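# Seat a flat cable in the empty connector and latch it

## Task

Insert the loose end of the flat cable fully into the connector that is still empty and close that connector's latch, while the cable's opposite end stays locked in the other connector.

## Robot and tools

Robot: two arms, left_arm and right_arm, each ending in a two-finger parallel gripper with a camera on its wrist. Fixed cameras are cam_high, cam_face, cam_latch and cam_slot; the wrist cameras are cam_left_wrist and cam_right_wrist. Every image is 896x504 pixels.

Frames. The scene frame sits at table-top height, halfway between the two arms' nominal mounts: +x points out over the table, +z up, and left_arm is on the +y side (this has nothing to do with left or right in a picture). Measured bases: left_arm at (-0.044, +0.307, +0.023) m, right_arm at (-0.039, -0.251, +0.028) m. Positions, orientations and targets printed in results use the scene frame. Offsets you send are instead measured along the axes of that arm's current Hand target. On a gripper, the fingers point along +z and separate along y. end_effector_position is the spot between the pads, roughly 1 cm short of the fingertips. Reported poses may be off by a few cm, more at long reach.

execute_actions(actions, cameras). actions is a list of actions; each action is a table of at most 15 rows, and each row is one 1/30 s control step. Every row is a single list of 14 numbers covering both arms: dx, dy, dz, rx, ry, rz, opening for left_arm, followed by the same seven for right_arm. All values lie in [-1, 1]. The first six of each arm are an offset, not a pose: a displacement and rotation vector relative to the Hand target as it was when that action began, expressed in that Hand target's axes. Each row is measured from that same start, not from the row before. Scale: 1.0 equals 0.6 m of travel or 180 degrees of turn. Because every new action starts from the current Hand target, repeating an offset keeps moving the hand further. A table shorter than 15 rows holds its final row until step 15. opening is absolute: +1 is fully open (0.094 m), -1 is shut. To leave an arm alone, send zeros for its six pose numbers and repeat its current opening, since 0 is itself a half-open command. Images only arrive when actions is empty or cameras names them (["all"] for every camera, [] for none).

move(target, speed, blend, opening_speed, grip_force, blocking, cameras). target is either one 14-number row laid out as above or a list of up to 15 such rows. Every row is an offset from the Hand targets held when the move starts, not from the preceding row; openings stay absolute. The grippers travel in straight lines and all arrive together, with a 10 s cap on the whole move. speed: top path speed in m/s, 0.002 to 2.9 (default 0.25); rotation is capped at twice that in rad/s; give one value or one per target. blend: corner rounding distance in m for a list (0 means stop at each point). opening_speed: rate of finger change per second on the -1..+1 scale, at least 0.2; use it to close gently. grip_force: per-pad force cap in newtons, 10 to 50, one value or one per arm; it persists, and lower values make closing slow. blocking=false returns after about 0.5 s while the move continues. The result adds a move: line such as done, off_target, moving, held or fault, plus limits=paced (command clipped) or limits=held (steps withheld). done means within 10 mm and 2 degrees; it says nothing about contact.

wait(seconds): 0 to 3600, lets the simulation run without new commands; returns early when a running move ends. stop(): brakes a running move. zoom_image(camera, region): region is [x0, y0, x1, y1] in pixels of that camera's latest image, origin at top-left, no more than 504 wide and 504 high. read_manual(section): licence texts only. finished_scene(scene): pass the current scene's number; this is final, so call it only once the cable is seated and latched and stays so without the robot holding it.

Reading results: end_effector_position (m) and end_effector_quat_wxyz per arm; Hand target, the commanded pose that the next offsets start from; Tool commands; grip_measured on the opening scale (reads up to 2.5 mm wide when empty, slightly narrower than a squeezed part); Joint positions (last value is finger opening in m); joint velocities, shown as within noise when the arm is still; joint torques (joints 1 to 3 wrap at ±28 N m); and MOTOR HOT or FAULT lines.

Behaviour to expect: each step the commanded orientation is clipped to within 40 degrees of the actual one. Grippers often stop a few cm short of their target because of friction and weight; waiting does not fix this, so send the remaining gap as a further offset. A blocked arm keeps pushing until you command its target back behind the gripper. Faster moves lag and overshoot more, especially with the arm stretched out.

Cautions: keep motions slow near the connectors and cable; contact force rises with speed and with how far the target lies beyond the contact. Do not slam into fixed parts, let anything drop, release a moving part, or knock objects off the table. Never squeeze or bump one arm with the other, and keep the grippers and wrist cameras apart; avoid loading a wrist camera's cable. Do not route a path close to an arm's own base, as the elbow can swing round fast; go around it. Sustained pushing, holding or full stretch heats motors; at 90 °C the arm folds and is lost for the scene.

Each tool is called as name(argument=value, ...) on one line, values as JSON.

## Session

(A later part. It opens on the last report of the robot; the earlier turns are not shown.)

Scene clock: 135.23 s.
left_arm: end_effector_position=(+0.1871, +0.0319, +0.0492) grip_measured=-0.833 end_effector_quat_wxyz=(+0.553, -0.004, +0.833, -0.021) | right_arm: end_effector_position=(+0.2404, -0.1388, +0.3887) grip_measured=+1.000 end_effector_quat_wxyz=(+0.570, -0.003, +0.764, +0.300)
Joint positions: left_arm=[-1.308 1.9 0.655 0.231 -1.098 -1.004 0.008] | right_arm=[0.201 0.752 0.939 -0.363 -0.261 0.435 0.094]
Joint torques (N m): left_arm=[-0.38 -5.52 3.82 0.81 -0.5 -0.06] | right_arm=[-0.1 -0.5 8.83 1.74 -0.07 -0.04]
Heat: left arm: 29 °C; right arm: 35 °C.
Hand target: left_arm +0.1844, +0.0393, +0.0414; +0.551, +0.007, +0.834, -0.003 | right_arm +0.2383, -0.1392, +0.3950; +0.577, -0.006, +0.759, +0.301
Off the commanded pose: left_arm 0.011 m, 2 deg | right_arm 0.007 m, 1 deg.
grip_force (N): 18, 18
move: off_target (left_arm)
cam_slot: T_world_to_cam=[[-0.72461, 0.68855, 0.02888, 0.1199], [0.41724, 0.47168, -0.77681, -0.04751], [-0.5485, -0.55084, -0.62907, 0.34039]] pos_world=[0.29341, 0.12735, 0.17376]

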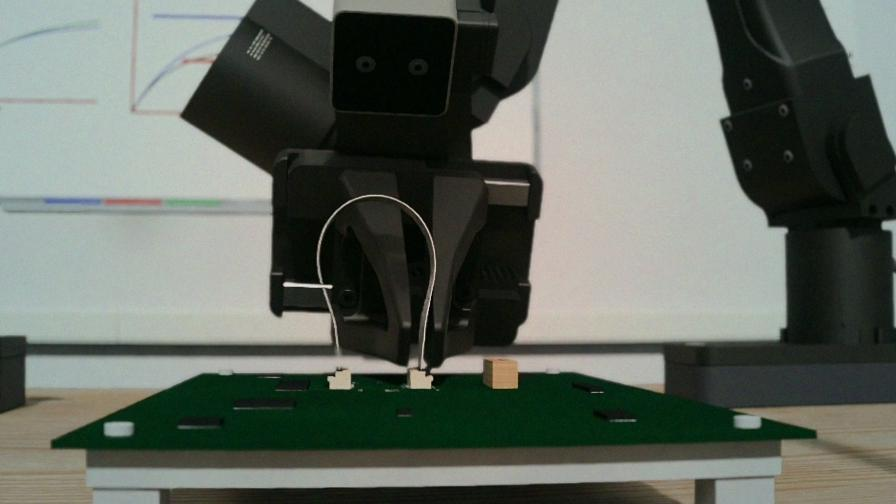

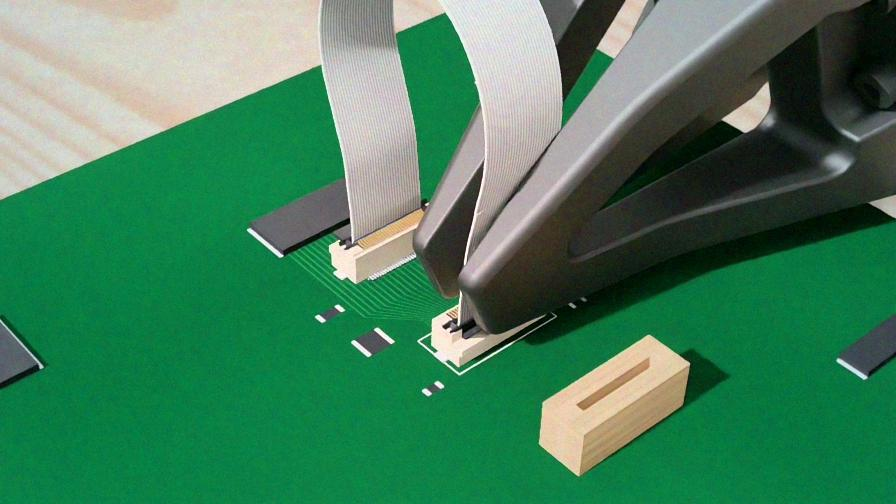

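move(target=[0.0047,0.0023,0.0013,-0.0017,0.0012,0.004,-0.83,0,0,0,0,0,0,1], speed=0.02, cameras=["cam_latch","cam_slot"])

zoom_image(camera="cam_latch", region=[390, 325, 450, 395])

zoom_image(camera="cam_slot", region=[420, 230, 560, 350])

Scene clock: 137.30 s.
left_arm: end_effector_position=(+0.1873, +0.0331, +0.0479) grip_measured=-0.833 end_effector_quat_wxyz=(+0.555, -0.003, +0.832, -0.017) | right_arm: end_effector_position=(+0.2404, -0.1388, +0.3887) grip_measured=+1.000 end_effector_quat_wxyz=(+0.570, -0.003, +0.764, +0.300)
Joint positions: left_arm=[-1.308 1.907 0.655 0.231 -1.104 -1.004 0.008] | right_arm=[0.201 0.752 0.939 -0.363 -0.261 0.435 0.094]
Joint torques (N m): left_arm=[-0.35 -5.39 3.82 0.73 -0.43 -0.06] | right_arm=[-0.13 -0.5 8.8 1.75 -0.06 -0.05]
Heat: left arm: 29 °C; right arm: 35 °C.
Hand target: left_arm +0.1840, +0.0407, +0.0384; +0.550, +0.011, +0.835, +0.002 | right_arm +0.2383, -0.1392, +0.3950; +0.577, -0.006, +0.759, +0.301
Off the commanded pose: left_arm 0.013 m, 3 deg | right_arm 0.007 m, 1 deg.
grip_force (N): 18, 18
move: off_target (left_arm)
cam_slot: T_world_to_cam=[[-0.72461, 0.68855, 0.02888, 0.1199], [0.41724, 0.47168, -0.77681, -0.04751], [-0.5485, -0.55084, -0.62907, 0.34039]] pos_world=[0.29341, 0.12735, 0.17376]

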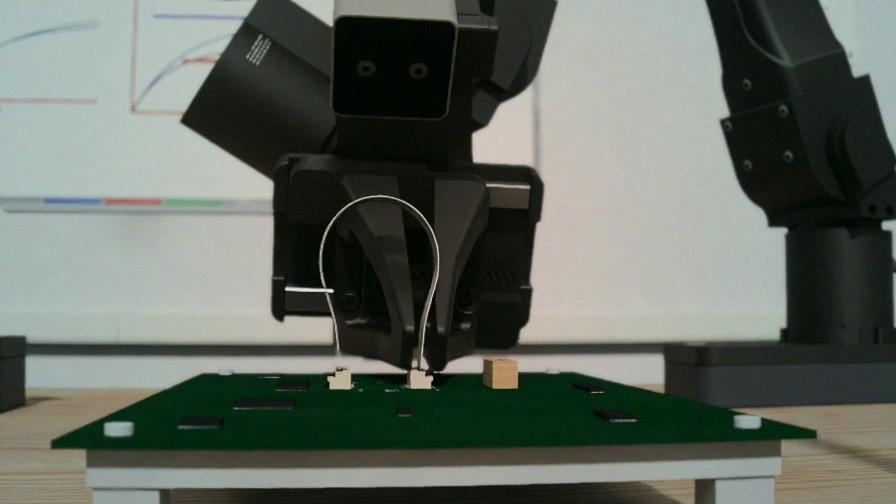

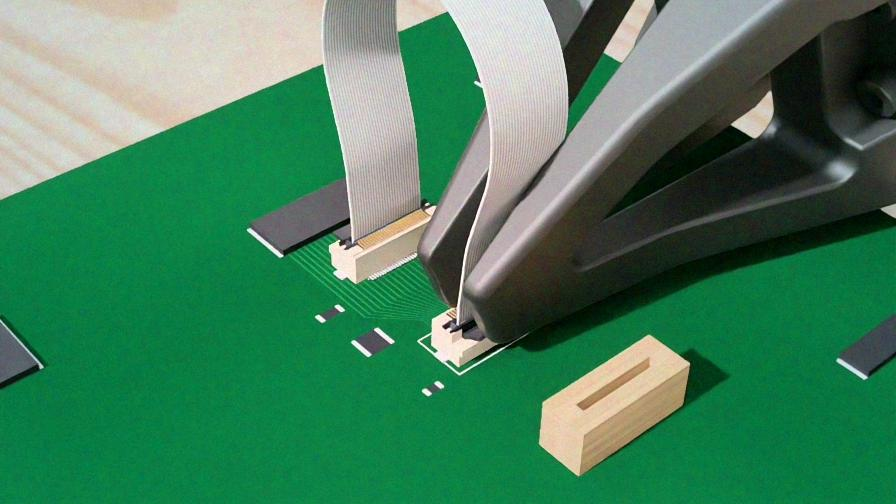

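Scaled by 7.200 from the camera's image (finer frame: 1280x720).

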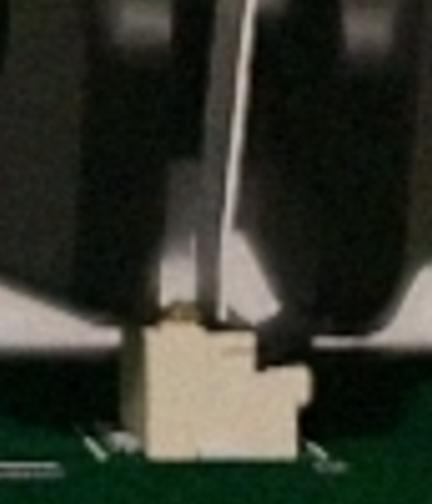

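Scaled by 3.600 from the camera's image (finer frame: 1280x720).

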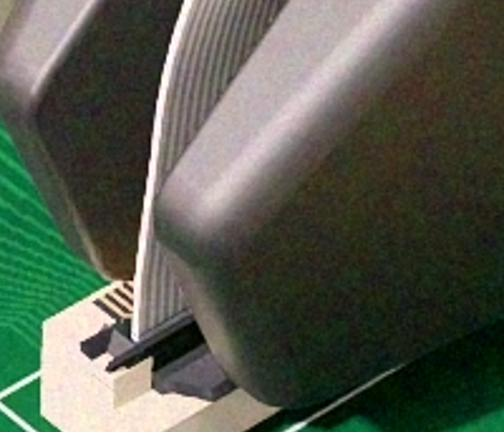

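move(target=[0,0,0,0,0,0,-0.785,0,0,0,0,0,0,1], opening_speed=0.2, cameras=["cam_latch","cam_slot"])

zoom_image(camera="cam_latch", region=[390, 325, 450, 395])

zoom_image(camera="cam_slot", region=[420, 230, 560, 350])

Scene clock: 139.97 s.
left_arm: end_effector_position=(+0.1871, +0.0340, +0.0469) grip_measured=-0.788 end_effector_quat_wxyz=(+0.554, -0.001, +0.832, -0.014) | right_arm: end_effector_position=(+0.2404, -0.1388, +0.3887) grip_measured=+1.000 end_effector_quat_wxyz=(+0.570, -0.003, +0.764, +0.300)
Joint positions: left_arm=[-1.308 1.91 0.655 0.226 -1.104 -1.004 0.01] | right_arm=[0.201 0.752 0.939 -0.363 -0.261 0.435 0.094]
Joint torques (N m): left_arm=[-0.29 -5.53 3.77 0.75 -0.43 -0.07] | right_arm=[-0.1 -0.49 8.79 1.76 -0.07 -0.03]
Heat: left arm: 29 °C; right arm: 35 °C.
Hand target: left_arm +0.1840, +0.0407, +0.0384; +0.550, +0.011, +0.835, +0.002 | right_arm +0.2383, -0.1392, +0.3950; +0.577, -0.006, +0.759, +0.301
Off the commanded pose: left_arm 0.011 m, 2 deg | right_arm 0.007 m, 1 deg.
grip_force (N): 18, 18
move: done
cam_slot: T_world_to_cam=[[-0.72461, 0.68855, 0.02888, 0.1199], [0.41724, 0.47168, -0.77681, -0.04751], [-0.5485, -0.55084, -0.62907, 0.34039]] pos_world=[0.29341, 0.12735, 0.17376]

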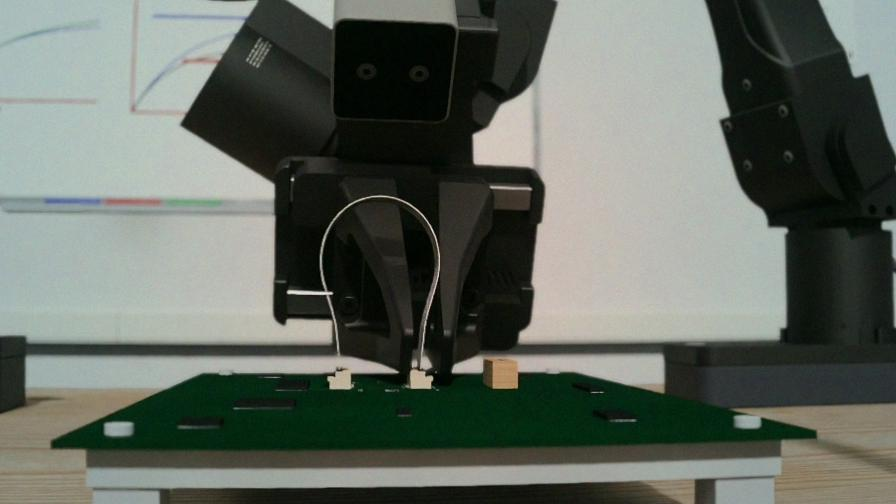

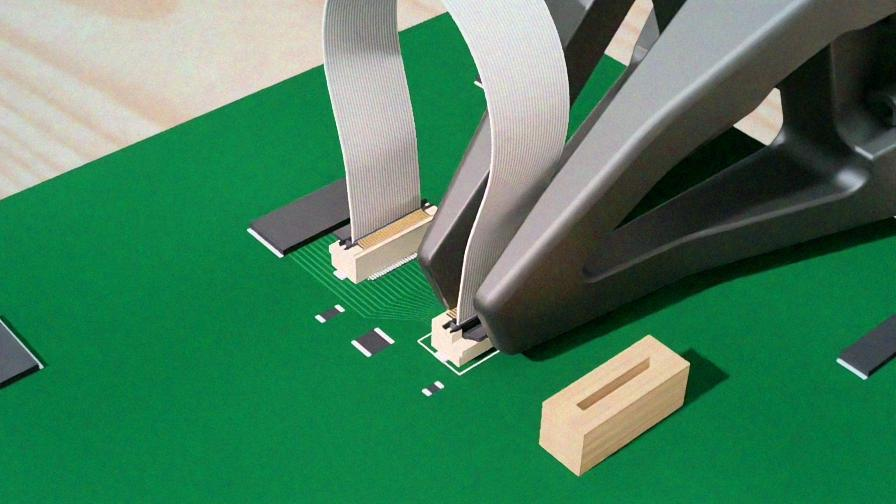

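Scaled by 7.200 from the camera's image (finer frame: 1280x720).

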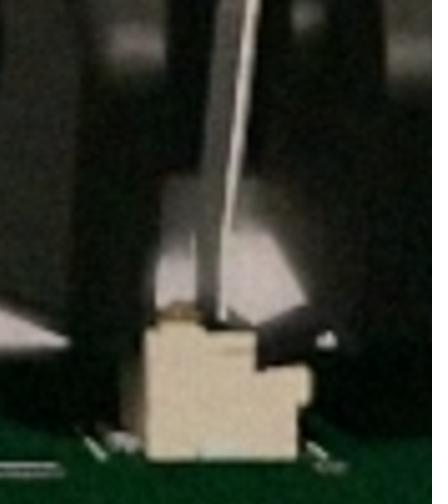

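Scaled by 3.600 from the camera's image (finer frame: 1280x720).

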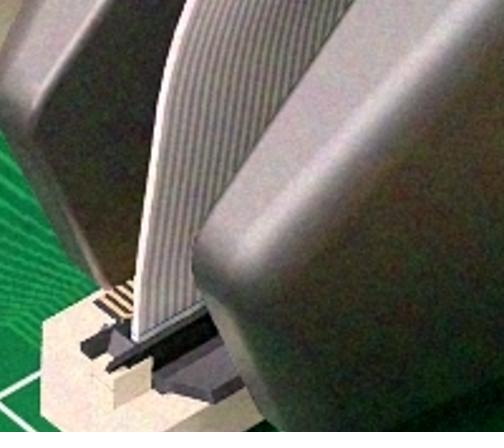

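move(target=[[-0.0228,-0.0058,-0.008,0.0056,-0.0039,-0.0133,-0.785,0,0,0,0,0,0,1],[-0.0298,-0.0048,-0.0113,0.0061,-0.0043,-0.0144,-0.785,0,0,0,0,0,0,1]], speed=0.04, cameras=["cam_latch","cam_slot"])

zoom_image(camera="cam_latch", region=[390, 325, 450, 395])

zoom_image(camera="cam_slot", region=[420, 230, 560, 350])

Scene clock: 146.10 s.
left_arm: end_effector_position=(+0.1862, +0.0342, +0.0496) grip_measured=-0.788 end_effector_quat_wxyz=(+0.550, +0.002, +0.835, -0.015) | right_arm: end_effector_position=(+0.2404, -0.1388, +0.3887) grip_measured=+1.000 end_effector_quat_wxyz=(+0.570, -0.003, +0.764, +0.300)
Joint positions: left_arm=[-1.308 1.889 0.655 0.202 -1.094 -1.004 0.01] | right_arm=[0.201 0.752 0.939 -0.363 -0.261 0.435 0.094]
Joint torques (N m): left_arm=[-0.35 -9.18 3.58 0.91 -0.55 -0.05] | right_arm=[-0.08 -0.46 8.79 1.77 -0.06 -0.04]
Heat: left arm: 29 °C; right arm: 35 °C.
Hand target: left_arm +0.1848, +0.0375, +0.0575; +0.555, -0.003, +0.831, -0.018 | right_arm +0.2383, -0.1392, +0.3950; +0.577, -0.006, +0.759, +0.301
Off the commanded pose: left_arm 0.009 m, 1 deg | right_arm 0.007 m, 1 deg.
grip_force (N): 18, 18
move: done
cam_slot: T_world_to_cam=[[-0.72461, 0.68855, 0.02888, 0.1199], [0.41724, 0.47168, -0.77681, -0.04751], [-0.5485, -0.55084, -0.62907, 0.34039]] pos_world=[0.29341, 0.12735, 0.17376]

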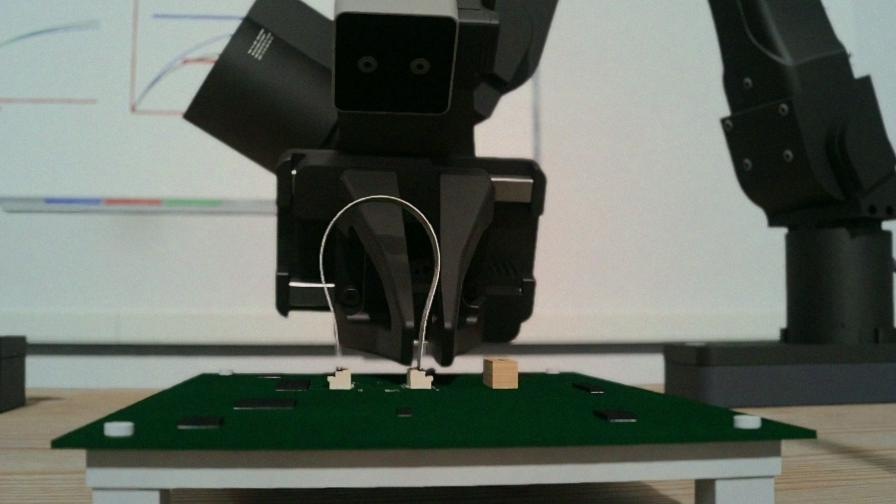

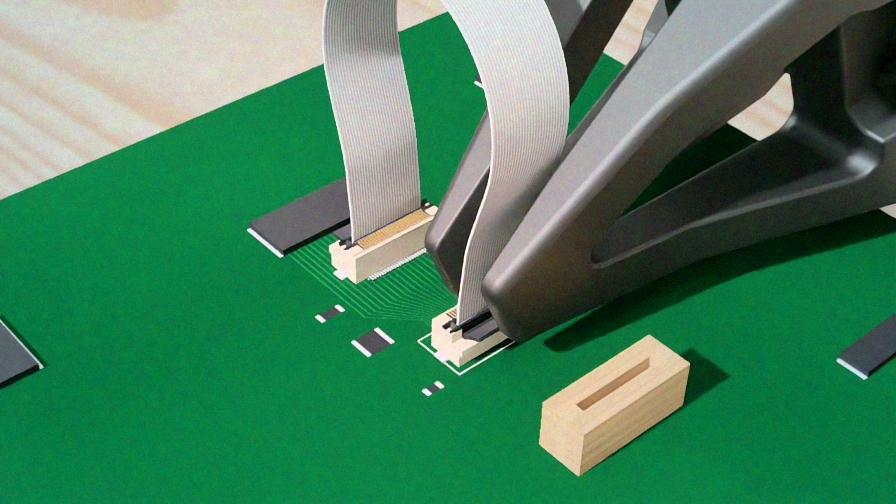

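Scaled by 7.200 from the camera's image (finer frame: 1280x720).

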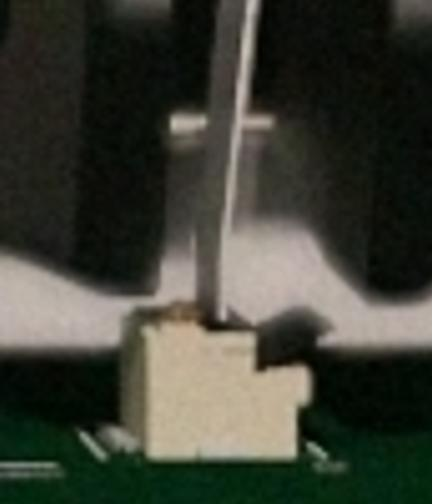

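Scaled by 3.600 from the camera's image (finer frame: 1280x720).

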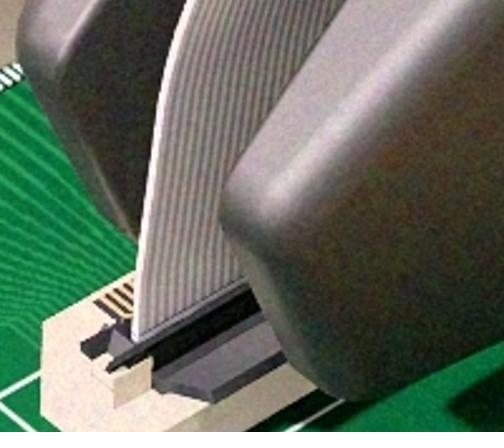

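move(target=[0.0112,-0.0041,0.0059,0.0007,-0.0005,-0.0017,-0.785,0,0,0,0,0,0,1], speed=0.04, cameras=["cam_latch"])

zoom_image(camera="cam_latch", region=[390, 325, 450, 395])

Scene clock: 148.63 s.
left_arm: end_effector_position=(+0.1866, +0.0326, +0.0506) grip_measured=-0.788 end_effector_quat_wxyz=(+0.551, -0.002, +0.834, -0.020) | right_arm: end_effector_position=(+0.2404, -0.1388, +0.3887) grip_measured=+1.000 end_effector_quat_wxyz=(+0.570, -0.003, +0.764, +0.300)
Joint positions: left_arm=[-1.308 1.889 0.655 0.215 -1.094 -1.004 0.01] | right_arm=[0.201 0.752 0.939 -0.363 -0.261 0.435 0.094]
Joint torques (N m): left_arm=[-0.4 -6.35 3.96 1.13 -0.54 -0.09] | right_arm=[-0.13 -0.49 8.77 1.78 -0.05 -0.04]
Heat: left arm: 29 °C; right arm: 35 °C.
Hand target: left_arm +0.1854, +0.0347, +0.0500; +0.556, -0.004, +0.831, -0.021 | right_arm +0.2383, -0.1392, +0.3950; +0.577, -0.006, +0.759, +0.301
Off the commanded pose: left_arm 0.003 m, 1 deg | right_arm 0.007 m, 1 deg.
grip_force (N): 18, 18
move: done

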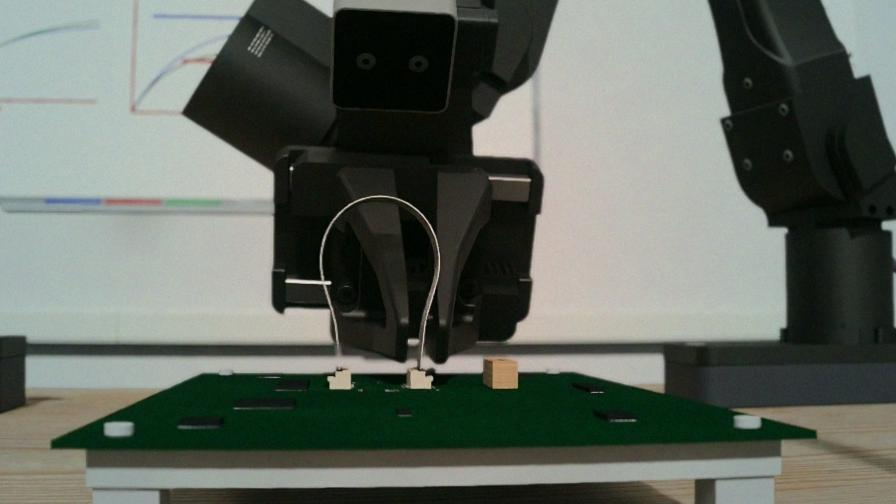

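Scaled by 7.200 from the camera's image (finer frame: 1280x720).

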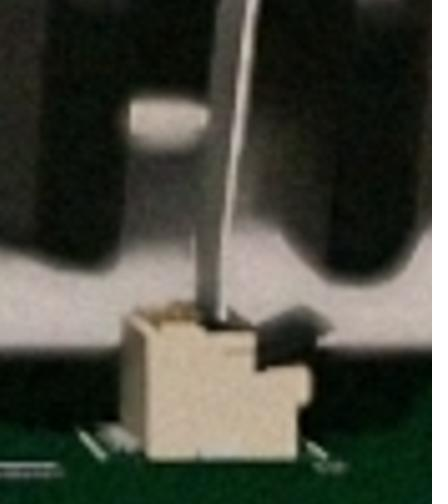

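move(target=[0.0034,-0.002,0.0021,0.0006,-0.0004,-0.0014,-0.785,0,0,0,0,0,0,1], speed=0.04, cameras=["cam_latch"])

zoom_image(camera="cam_latch", region=[390, 325, 450, 395])

Scene clock: 150.80 s.
left_arm: end_effector_position=(+0.1869, +0.0310, +0.0500) grip_measured=-0.788 end_effector_quat_wxyz=(+0.552, -0.005, +0.833, -0.024) | right_arm: end_effector_position=(+0.2404, -0.1388, +0.3887) grip_measured=+1.000 end_effector_quat_wxyz=(+0.570, -0.003, +0.764, +0.300)
Joint positions: left_arm=[-1.308 1.896 0.655 0.232 -1.094 -1.004 0.01] | right_arm=[0.201 0.752 0.939 -0.363 -0.261 0.435 0.094]
Joint torques (N m): left_arm=[-0.39 -5.85 4 1.16 -0.54 -0.07] | right_arm=[-0.12 -0.46 8.8 1.76 -0.07 -0.03]
Heat: left arm: 29 °C; right arm: 35 °C.
Hand target: left_arm +0.1858, +0.0335, +0.0477; +0.556, -0.006, +0.831, -0.023 | right_arm +0.2383, -0.1392, +0.3950; +0.577, -0.006, +0.759, +0.301
Off the commanded pose: left_arm 0.004 m, 1 deg | right_arm 0.007 m, 1 deg.
grip_force (N): 18, 18
move: done

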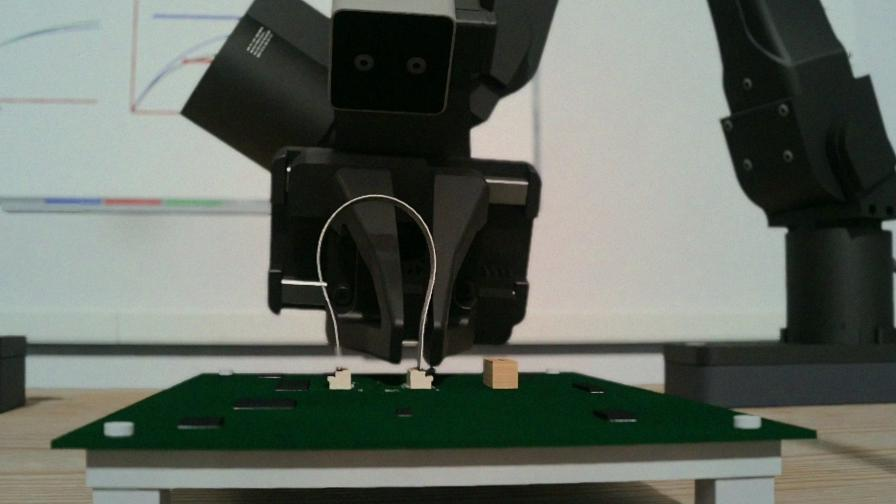

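Scaled by 7.200 from the camera's image (finer frame: 1280x720).

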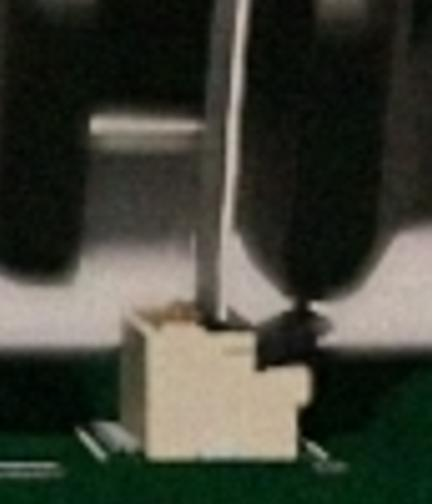

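move(target=[0.015,0.0075,0.0042,-0.0051,0.0035,0.0119,-0.785,0,0,0,0,0,0,1], speed=0.02, cameras=["cam_latch","cam_slot"])

zoom_image(camera="cam_latch", region=[390, 325, 450, 395])

zoom_image(camera="cam_slot", region=[420, 230, 560, 350])

Scene clock: 153.50 s.
left_arm: end_effector_position=(+0.1870, +0.0321, +0.0475) grip_measured=-0.788 end_effector_quat_wxyz=(+0.557, -0.004, +0.831, -0.019) | right_arm: end_effector_position=(+0.2404, -0.1388, +0.3887) grip_measured=+1.000 end_effector_quat_wxyz=(+0.570, -0.003, +0.764, +0.300)
Joint positions: left_arm=[-1.311 1.914 0.655 0.242 -1.108 -1.004 0.01] | right_arm=[0.201 0.752 0.939 -0.363 -0.261 0.435 0.094]
Joint torques (N m): left_arm=[-0.14 -5.22 3.97 0.87 -0.41 -0.08] | right_arm=[-0.1 -0.51 8.83 1.77 -0.04 -0.04]
Heat: left arm: 29 °C; right arm: 35 °C.
Hand target: left_arm +0.1848, +0.0376, +0.0382; +0.552, +0.005, +0.834, -0.006 | right_arm +0.2383, -0.1392, +0.3950; +0.577, -0.006, +0.759, +0.301
Off the commanded pose: left_arm 0.011 m, 2 deg | right_arm 0.007 m, 1 deg.
grip_force (N): 18, 18
move: off_target (left_arm)
cam_slot: T_world_to_cam=[[-0.72461, 0.68855, 0.02888, 0.1199], [0.41724, 0.47168, -0.77681, -0.04751], [-0.5485, -0.55084, -0.62907, 0.34039]] pos_world=[0.29341, 0.12735, 0.17376]

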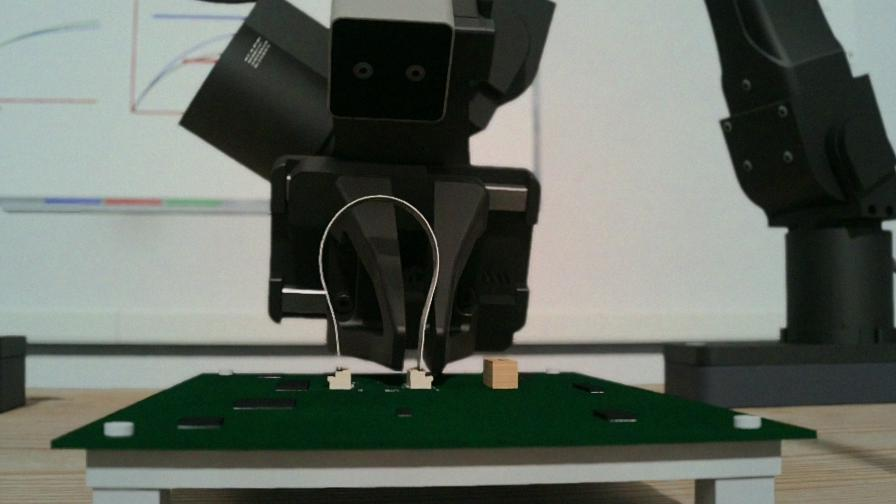

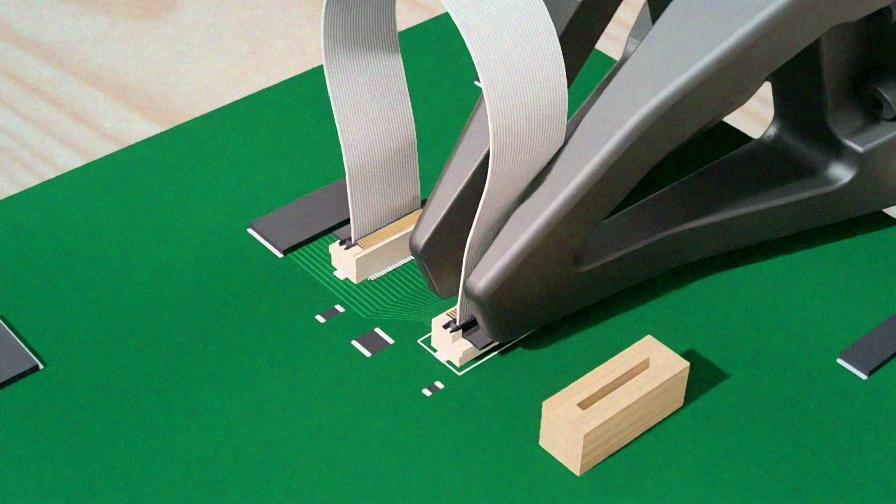

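Scaled by 7.200 from the camera's image (finer frame: 1280x720).

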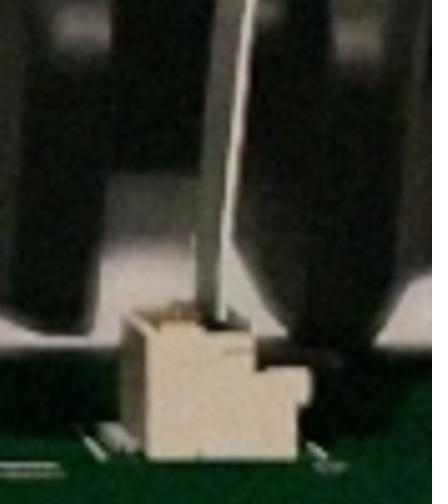

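Scaled by 3.600 from the camera's image (finer frame: 1280x720).

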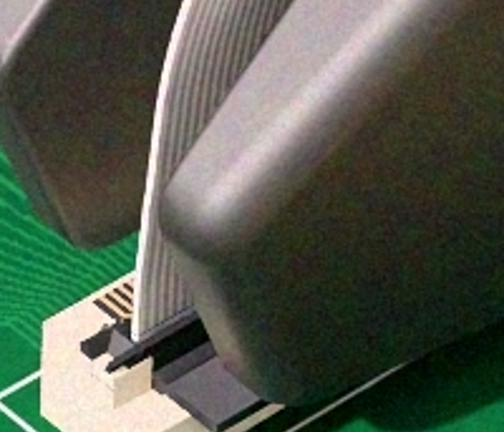

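move(target=[0.0111,0.0049,0.0033,-0.0036,0.0025,0.0085,-0.785,0,0,0,0,0,0,1], speed=0.02, cameras=["cam_latch","cam_slot"])

zoom_image(camera="cam_latch", region=[390, 325, 450, 395])

zoom_image(camera="cam_slot", region=[420, 230, 560, 350])

Scene clock: 155.73 s.
left_arm: end_effector_position=(+0.1868, +0.0324, +0.0470) grip_measured=-0.788 end_effector_quat_wxyz=(+0.562, -0.005, +0.827, -0.016) | right_arm: end_effector_position=(+0.2404, -0.1388, +0.3887) grip_measured=+1.000 end_effector_quat_wxyz=(+0.570, -0.003, +0.764, +0.300)
Joint positions: left_arm=[-1.315 1.926 0.655 0.254 -1.124 -1.004 0.01] | right_arm=[0.201 0.752 0.939 -0.363 -0.261 0.435 0.094]
Joint torques (N m): left_arm=[0.16 -4.71 3.95 0.61 -0.25 -0.09] | right_arm=[-0.1 -0.5 8.81 1.76 -0.06 -0.04]
Heat: left arm: 29 °C; right arm: 35 °C.
Hand target: left_arm +0.1841, +0.0405, +0.0314; +0.549, +0.013, +0.836, +0.006 | right_arm +0.2383, -0.1392, +0.3950; +0.577, -0.006, +0.759, +0.301
Off the commanded pose: left_arm 0.018 m, 4 deg | right_arm 0.007 m, 1 deg.
grip_force (N): 18, 18
move: off_target (left_arm)
cam_slot: T_world_to_cam=[[-0.72461, 0.68855, 0.02888, 0.1199], [0.41724, 0.47168, -0.77681, -0.04751], [-0.5485, -0.55084, -0.62907, 0.34039]] pos_world=[0.29341, 0.12735, 0.17376]

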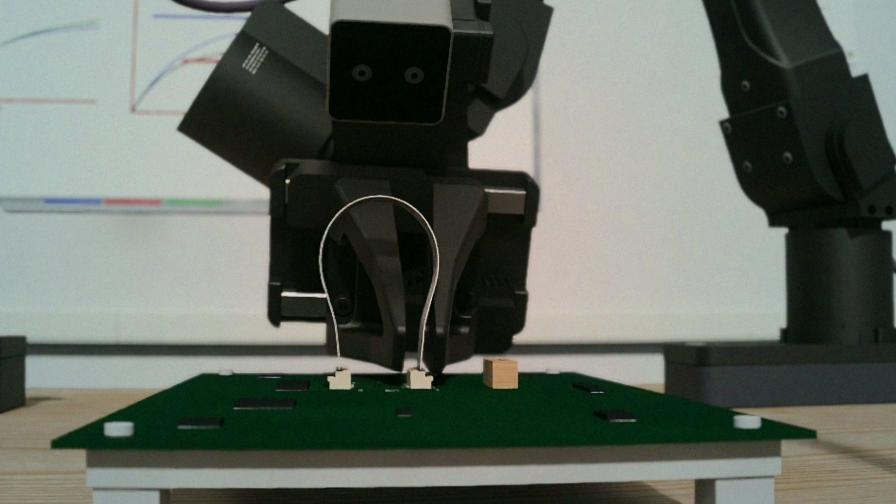

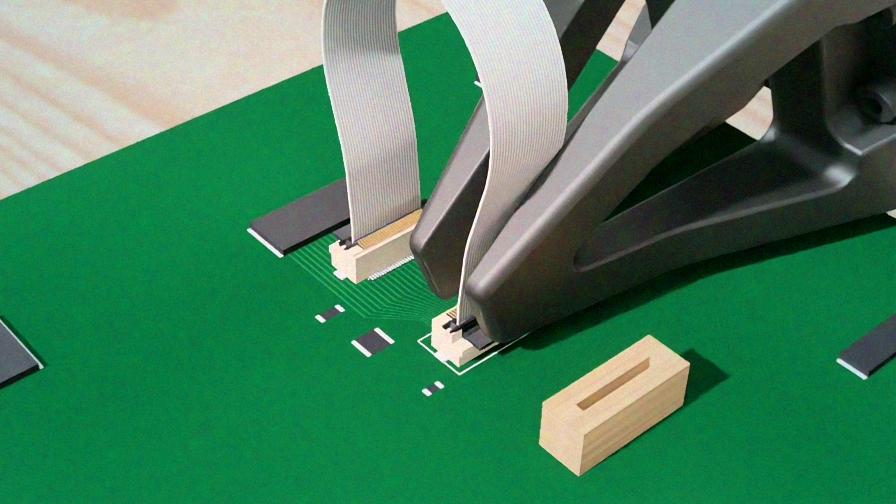

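Scaled by 7.200 from the camera's image (finer frame: 1280x720).

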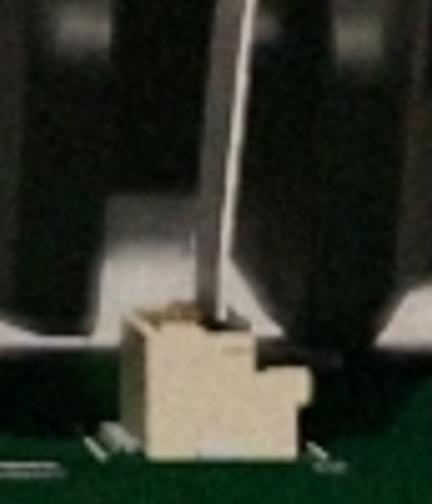

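Scaled by 3.600 from the camera's image (finer frame: 1280x720).

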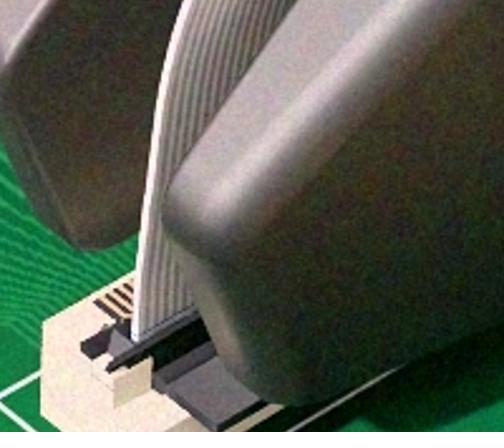

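move(target=[-0.0176,-0.0079,-0.0052,0.006,-0.0042,-0.0141,-0.785,0,0,0,0,0,0,1], speed=0.02)

Scene clock: 159.10 s.
left_arm: end_effector_position=(+0.1869, +0.0322, +0.0471) grip_measured=-0.788 end_effector_quat_wxyz=(+0.563, -0.005, +0.827, -0.017) | right_arm: end_effector_position=(+0.2404, -0.1388, +0.3887) grip_measured=+1.000 end_effector_quat_wxyz=(+0.570, -0.003, +0.764, +0.300)
Joint positions: left_arm=[-1.315 1.926 0.655 0.256 -1.125 -1.004 0.01] | right_arm=[0.201 0.752 0.939 -0.363 -0.261 0.435 0.094]
Joint torques (N m): left_arm=[0.13 -6.89 3.86 0.85 -0.25 -0.08] | right_arm=[-0.1 -0.5 8.81 1.76 -0.05 -0.04]
Heat: left arm: 29 °C; right arm: 35 °C.
Hand target: left_arm +0.1854, +0.0355, +0.0421; +0.554, +0.000, +0.832, -0.014 | right_arm +0.2383, -0.1392, +0.3950; +0.577, -0.006, +0.759, +0.301
Off the commanded pose: left_arm 0.006 m, 1 deg | right_arm 0.007 m, 1 deg.
grip_force (N): 18, 18
move: done

move(target=[0.0329,0.0009,-0.1307,0,0,0,-0.785,0,0,0,0,0,0,1], speed=0.05, cameras=["cam_latch","cam_slot"])

zoom_image(camera="cam_latch", region=[390, 325, 450, 395])

zoom_image(camera="cam_slot", region=[420, 230, 560, 350])

Scene clock: 162.57 s.
left_arm: end_effector_position=(+0.1055, +0.0438, +0.0499) grip_measured=-0.787 end_effector_quat_wxyz=(+0.547, +0.003, +0.837, -0.009) | right_arm: end_effector_position=(+0.2404, -0.1388, +0.3887) grip_measured=+1.000 end_effector_quat_wxyz=(+0.570, -0.003, +0.764, +0.300)
Joint positions: left_arm=[-1.604 1.923 0.785 -0.535 -1.154 -1.697 0.01] | right_arm=[0.201 0.752 0.939 -0.363 -0.261 0.435 0.094]
Joint torques (N m): left_arm=[-0.32 -5.7 6.98 -0.13 -0.7 -0.11] | right_arm=[-0.06 -0.5 8.79 1.75 -0.07 -0.04]
Heat: left arm: 29 °C; right arm: 36 °C.
Hand target: left_arm +0.1054, +0.0375, +0.0542; +0.554, +0.000, +0.832, -0.014 | right_arm +0.2383, -0.1392, +0.3950; +0.577, -0.006, +0.759, +0.301
Off the commanded pose: left_arm 0.008 m, 1 deg | right_arm 0.007 m, 1 deg.
grip_force (N): 18, 18
move: done
cam_slot: T_world_to_cam=[[-0.72461, 0.68855, 0.02888, 0.1199], [0.41724, 0.47168, -0.77681, -0.04751], [-0.5485, -0.55084, -0.62907, 0.34039]] pos_world=[0.29341, 0.12735, 0.17376]

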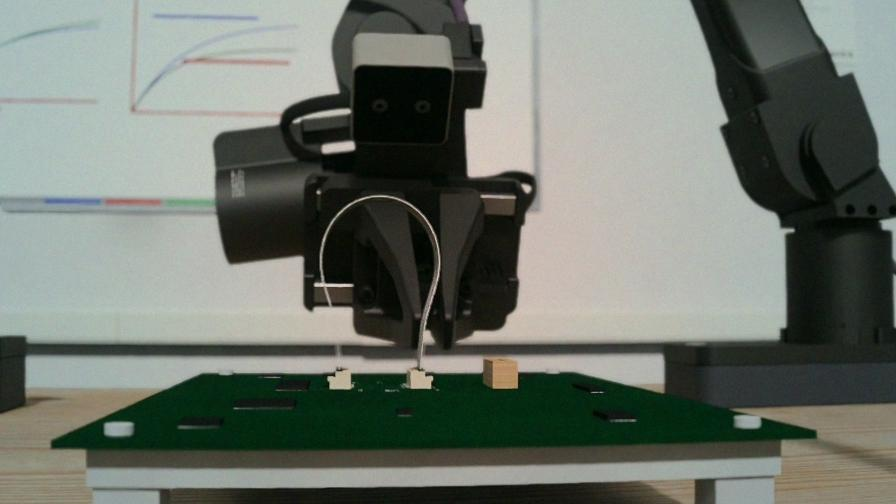

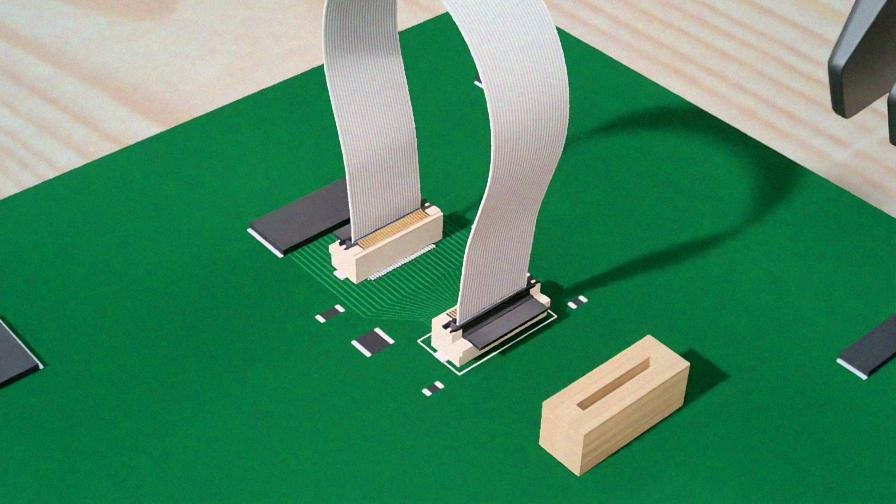

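Scaled by 7.200 from the camera's image (finer frame: 1280x720).

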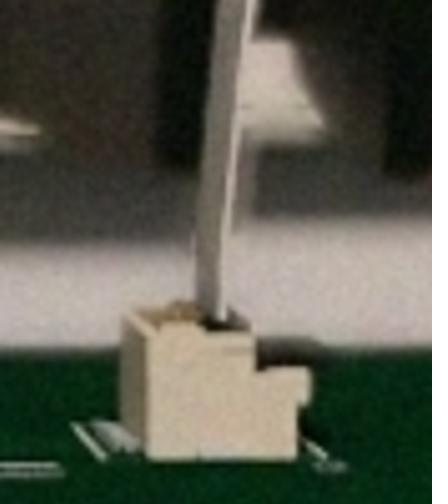

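Scaled by 3.600 from the camera's image (finer frame: 1280x720).

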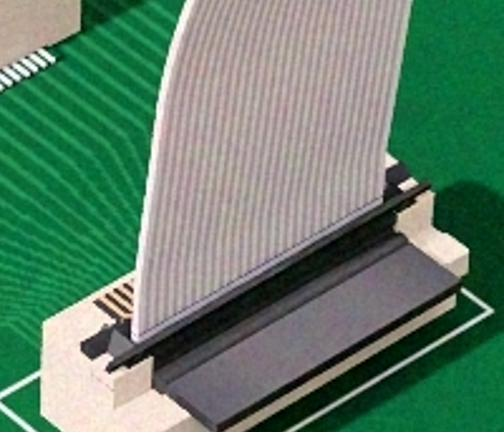

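zoom_image(camera="cam_latch", region=[403, 362, 439, 392])

zoom_image(camera="cam_latch", region=[323, 362, 359, 392])

Scaled by 14.000 from the camera's image (finer frame: 1280x720).

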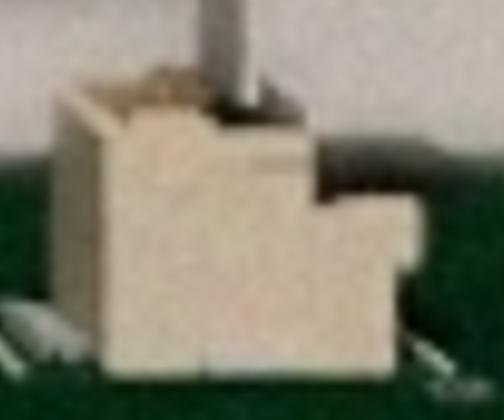

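Scaled by 14.000 from the camera's image (finer frame: 1280x720).

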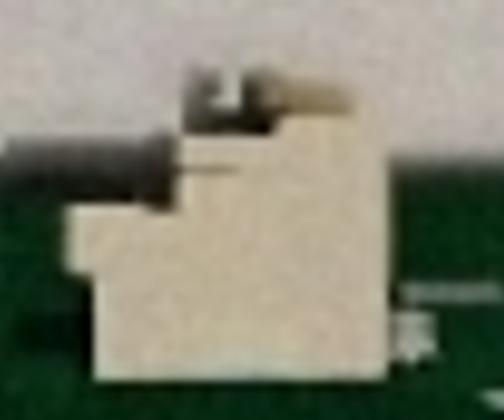

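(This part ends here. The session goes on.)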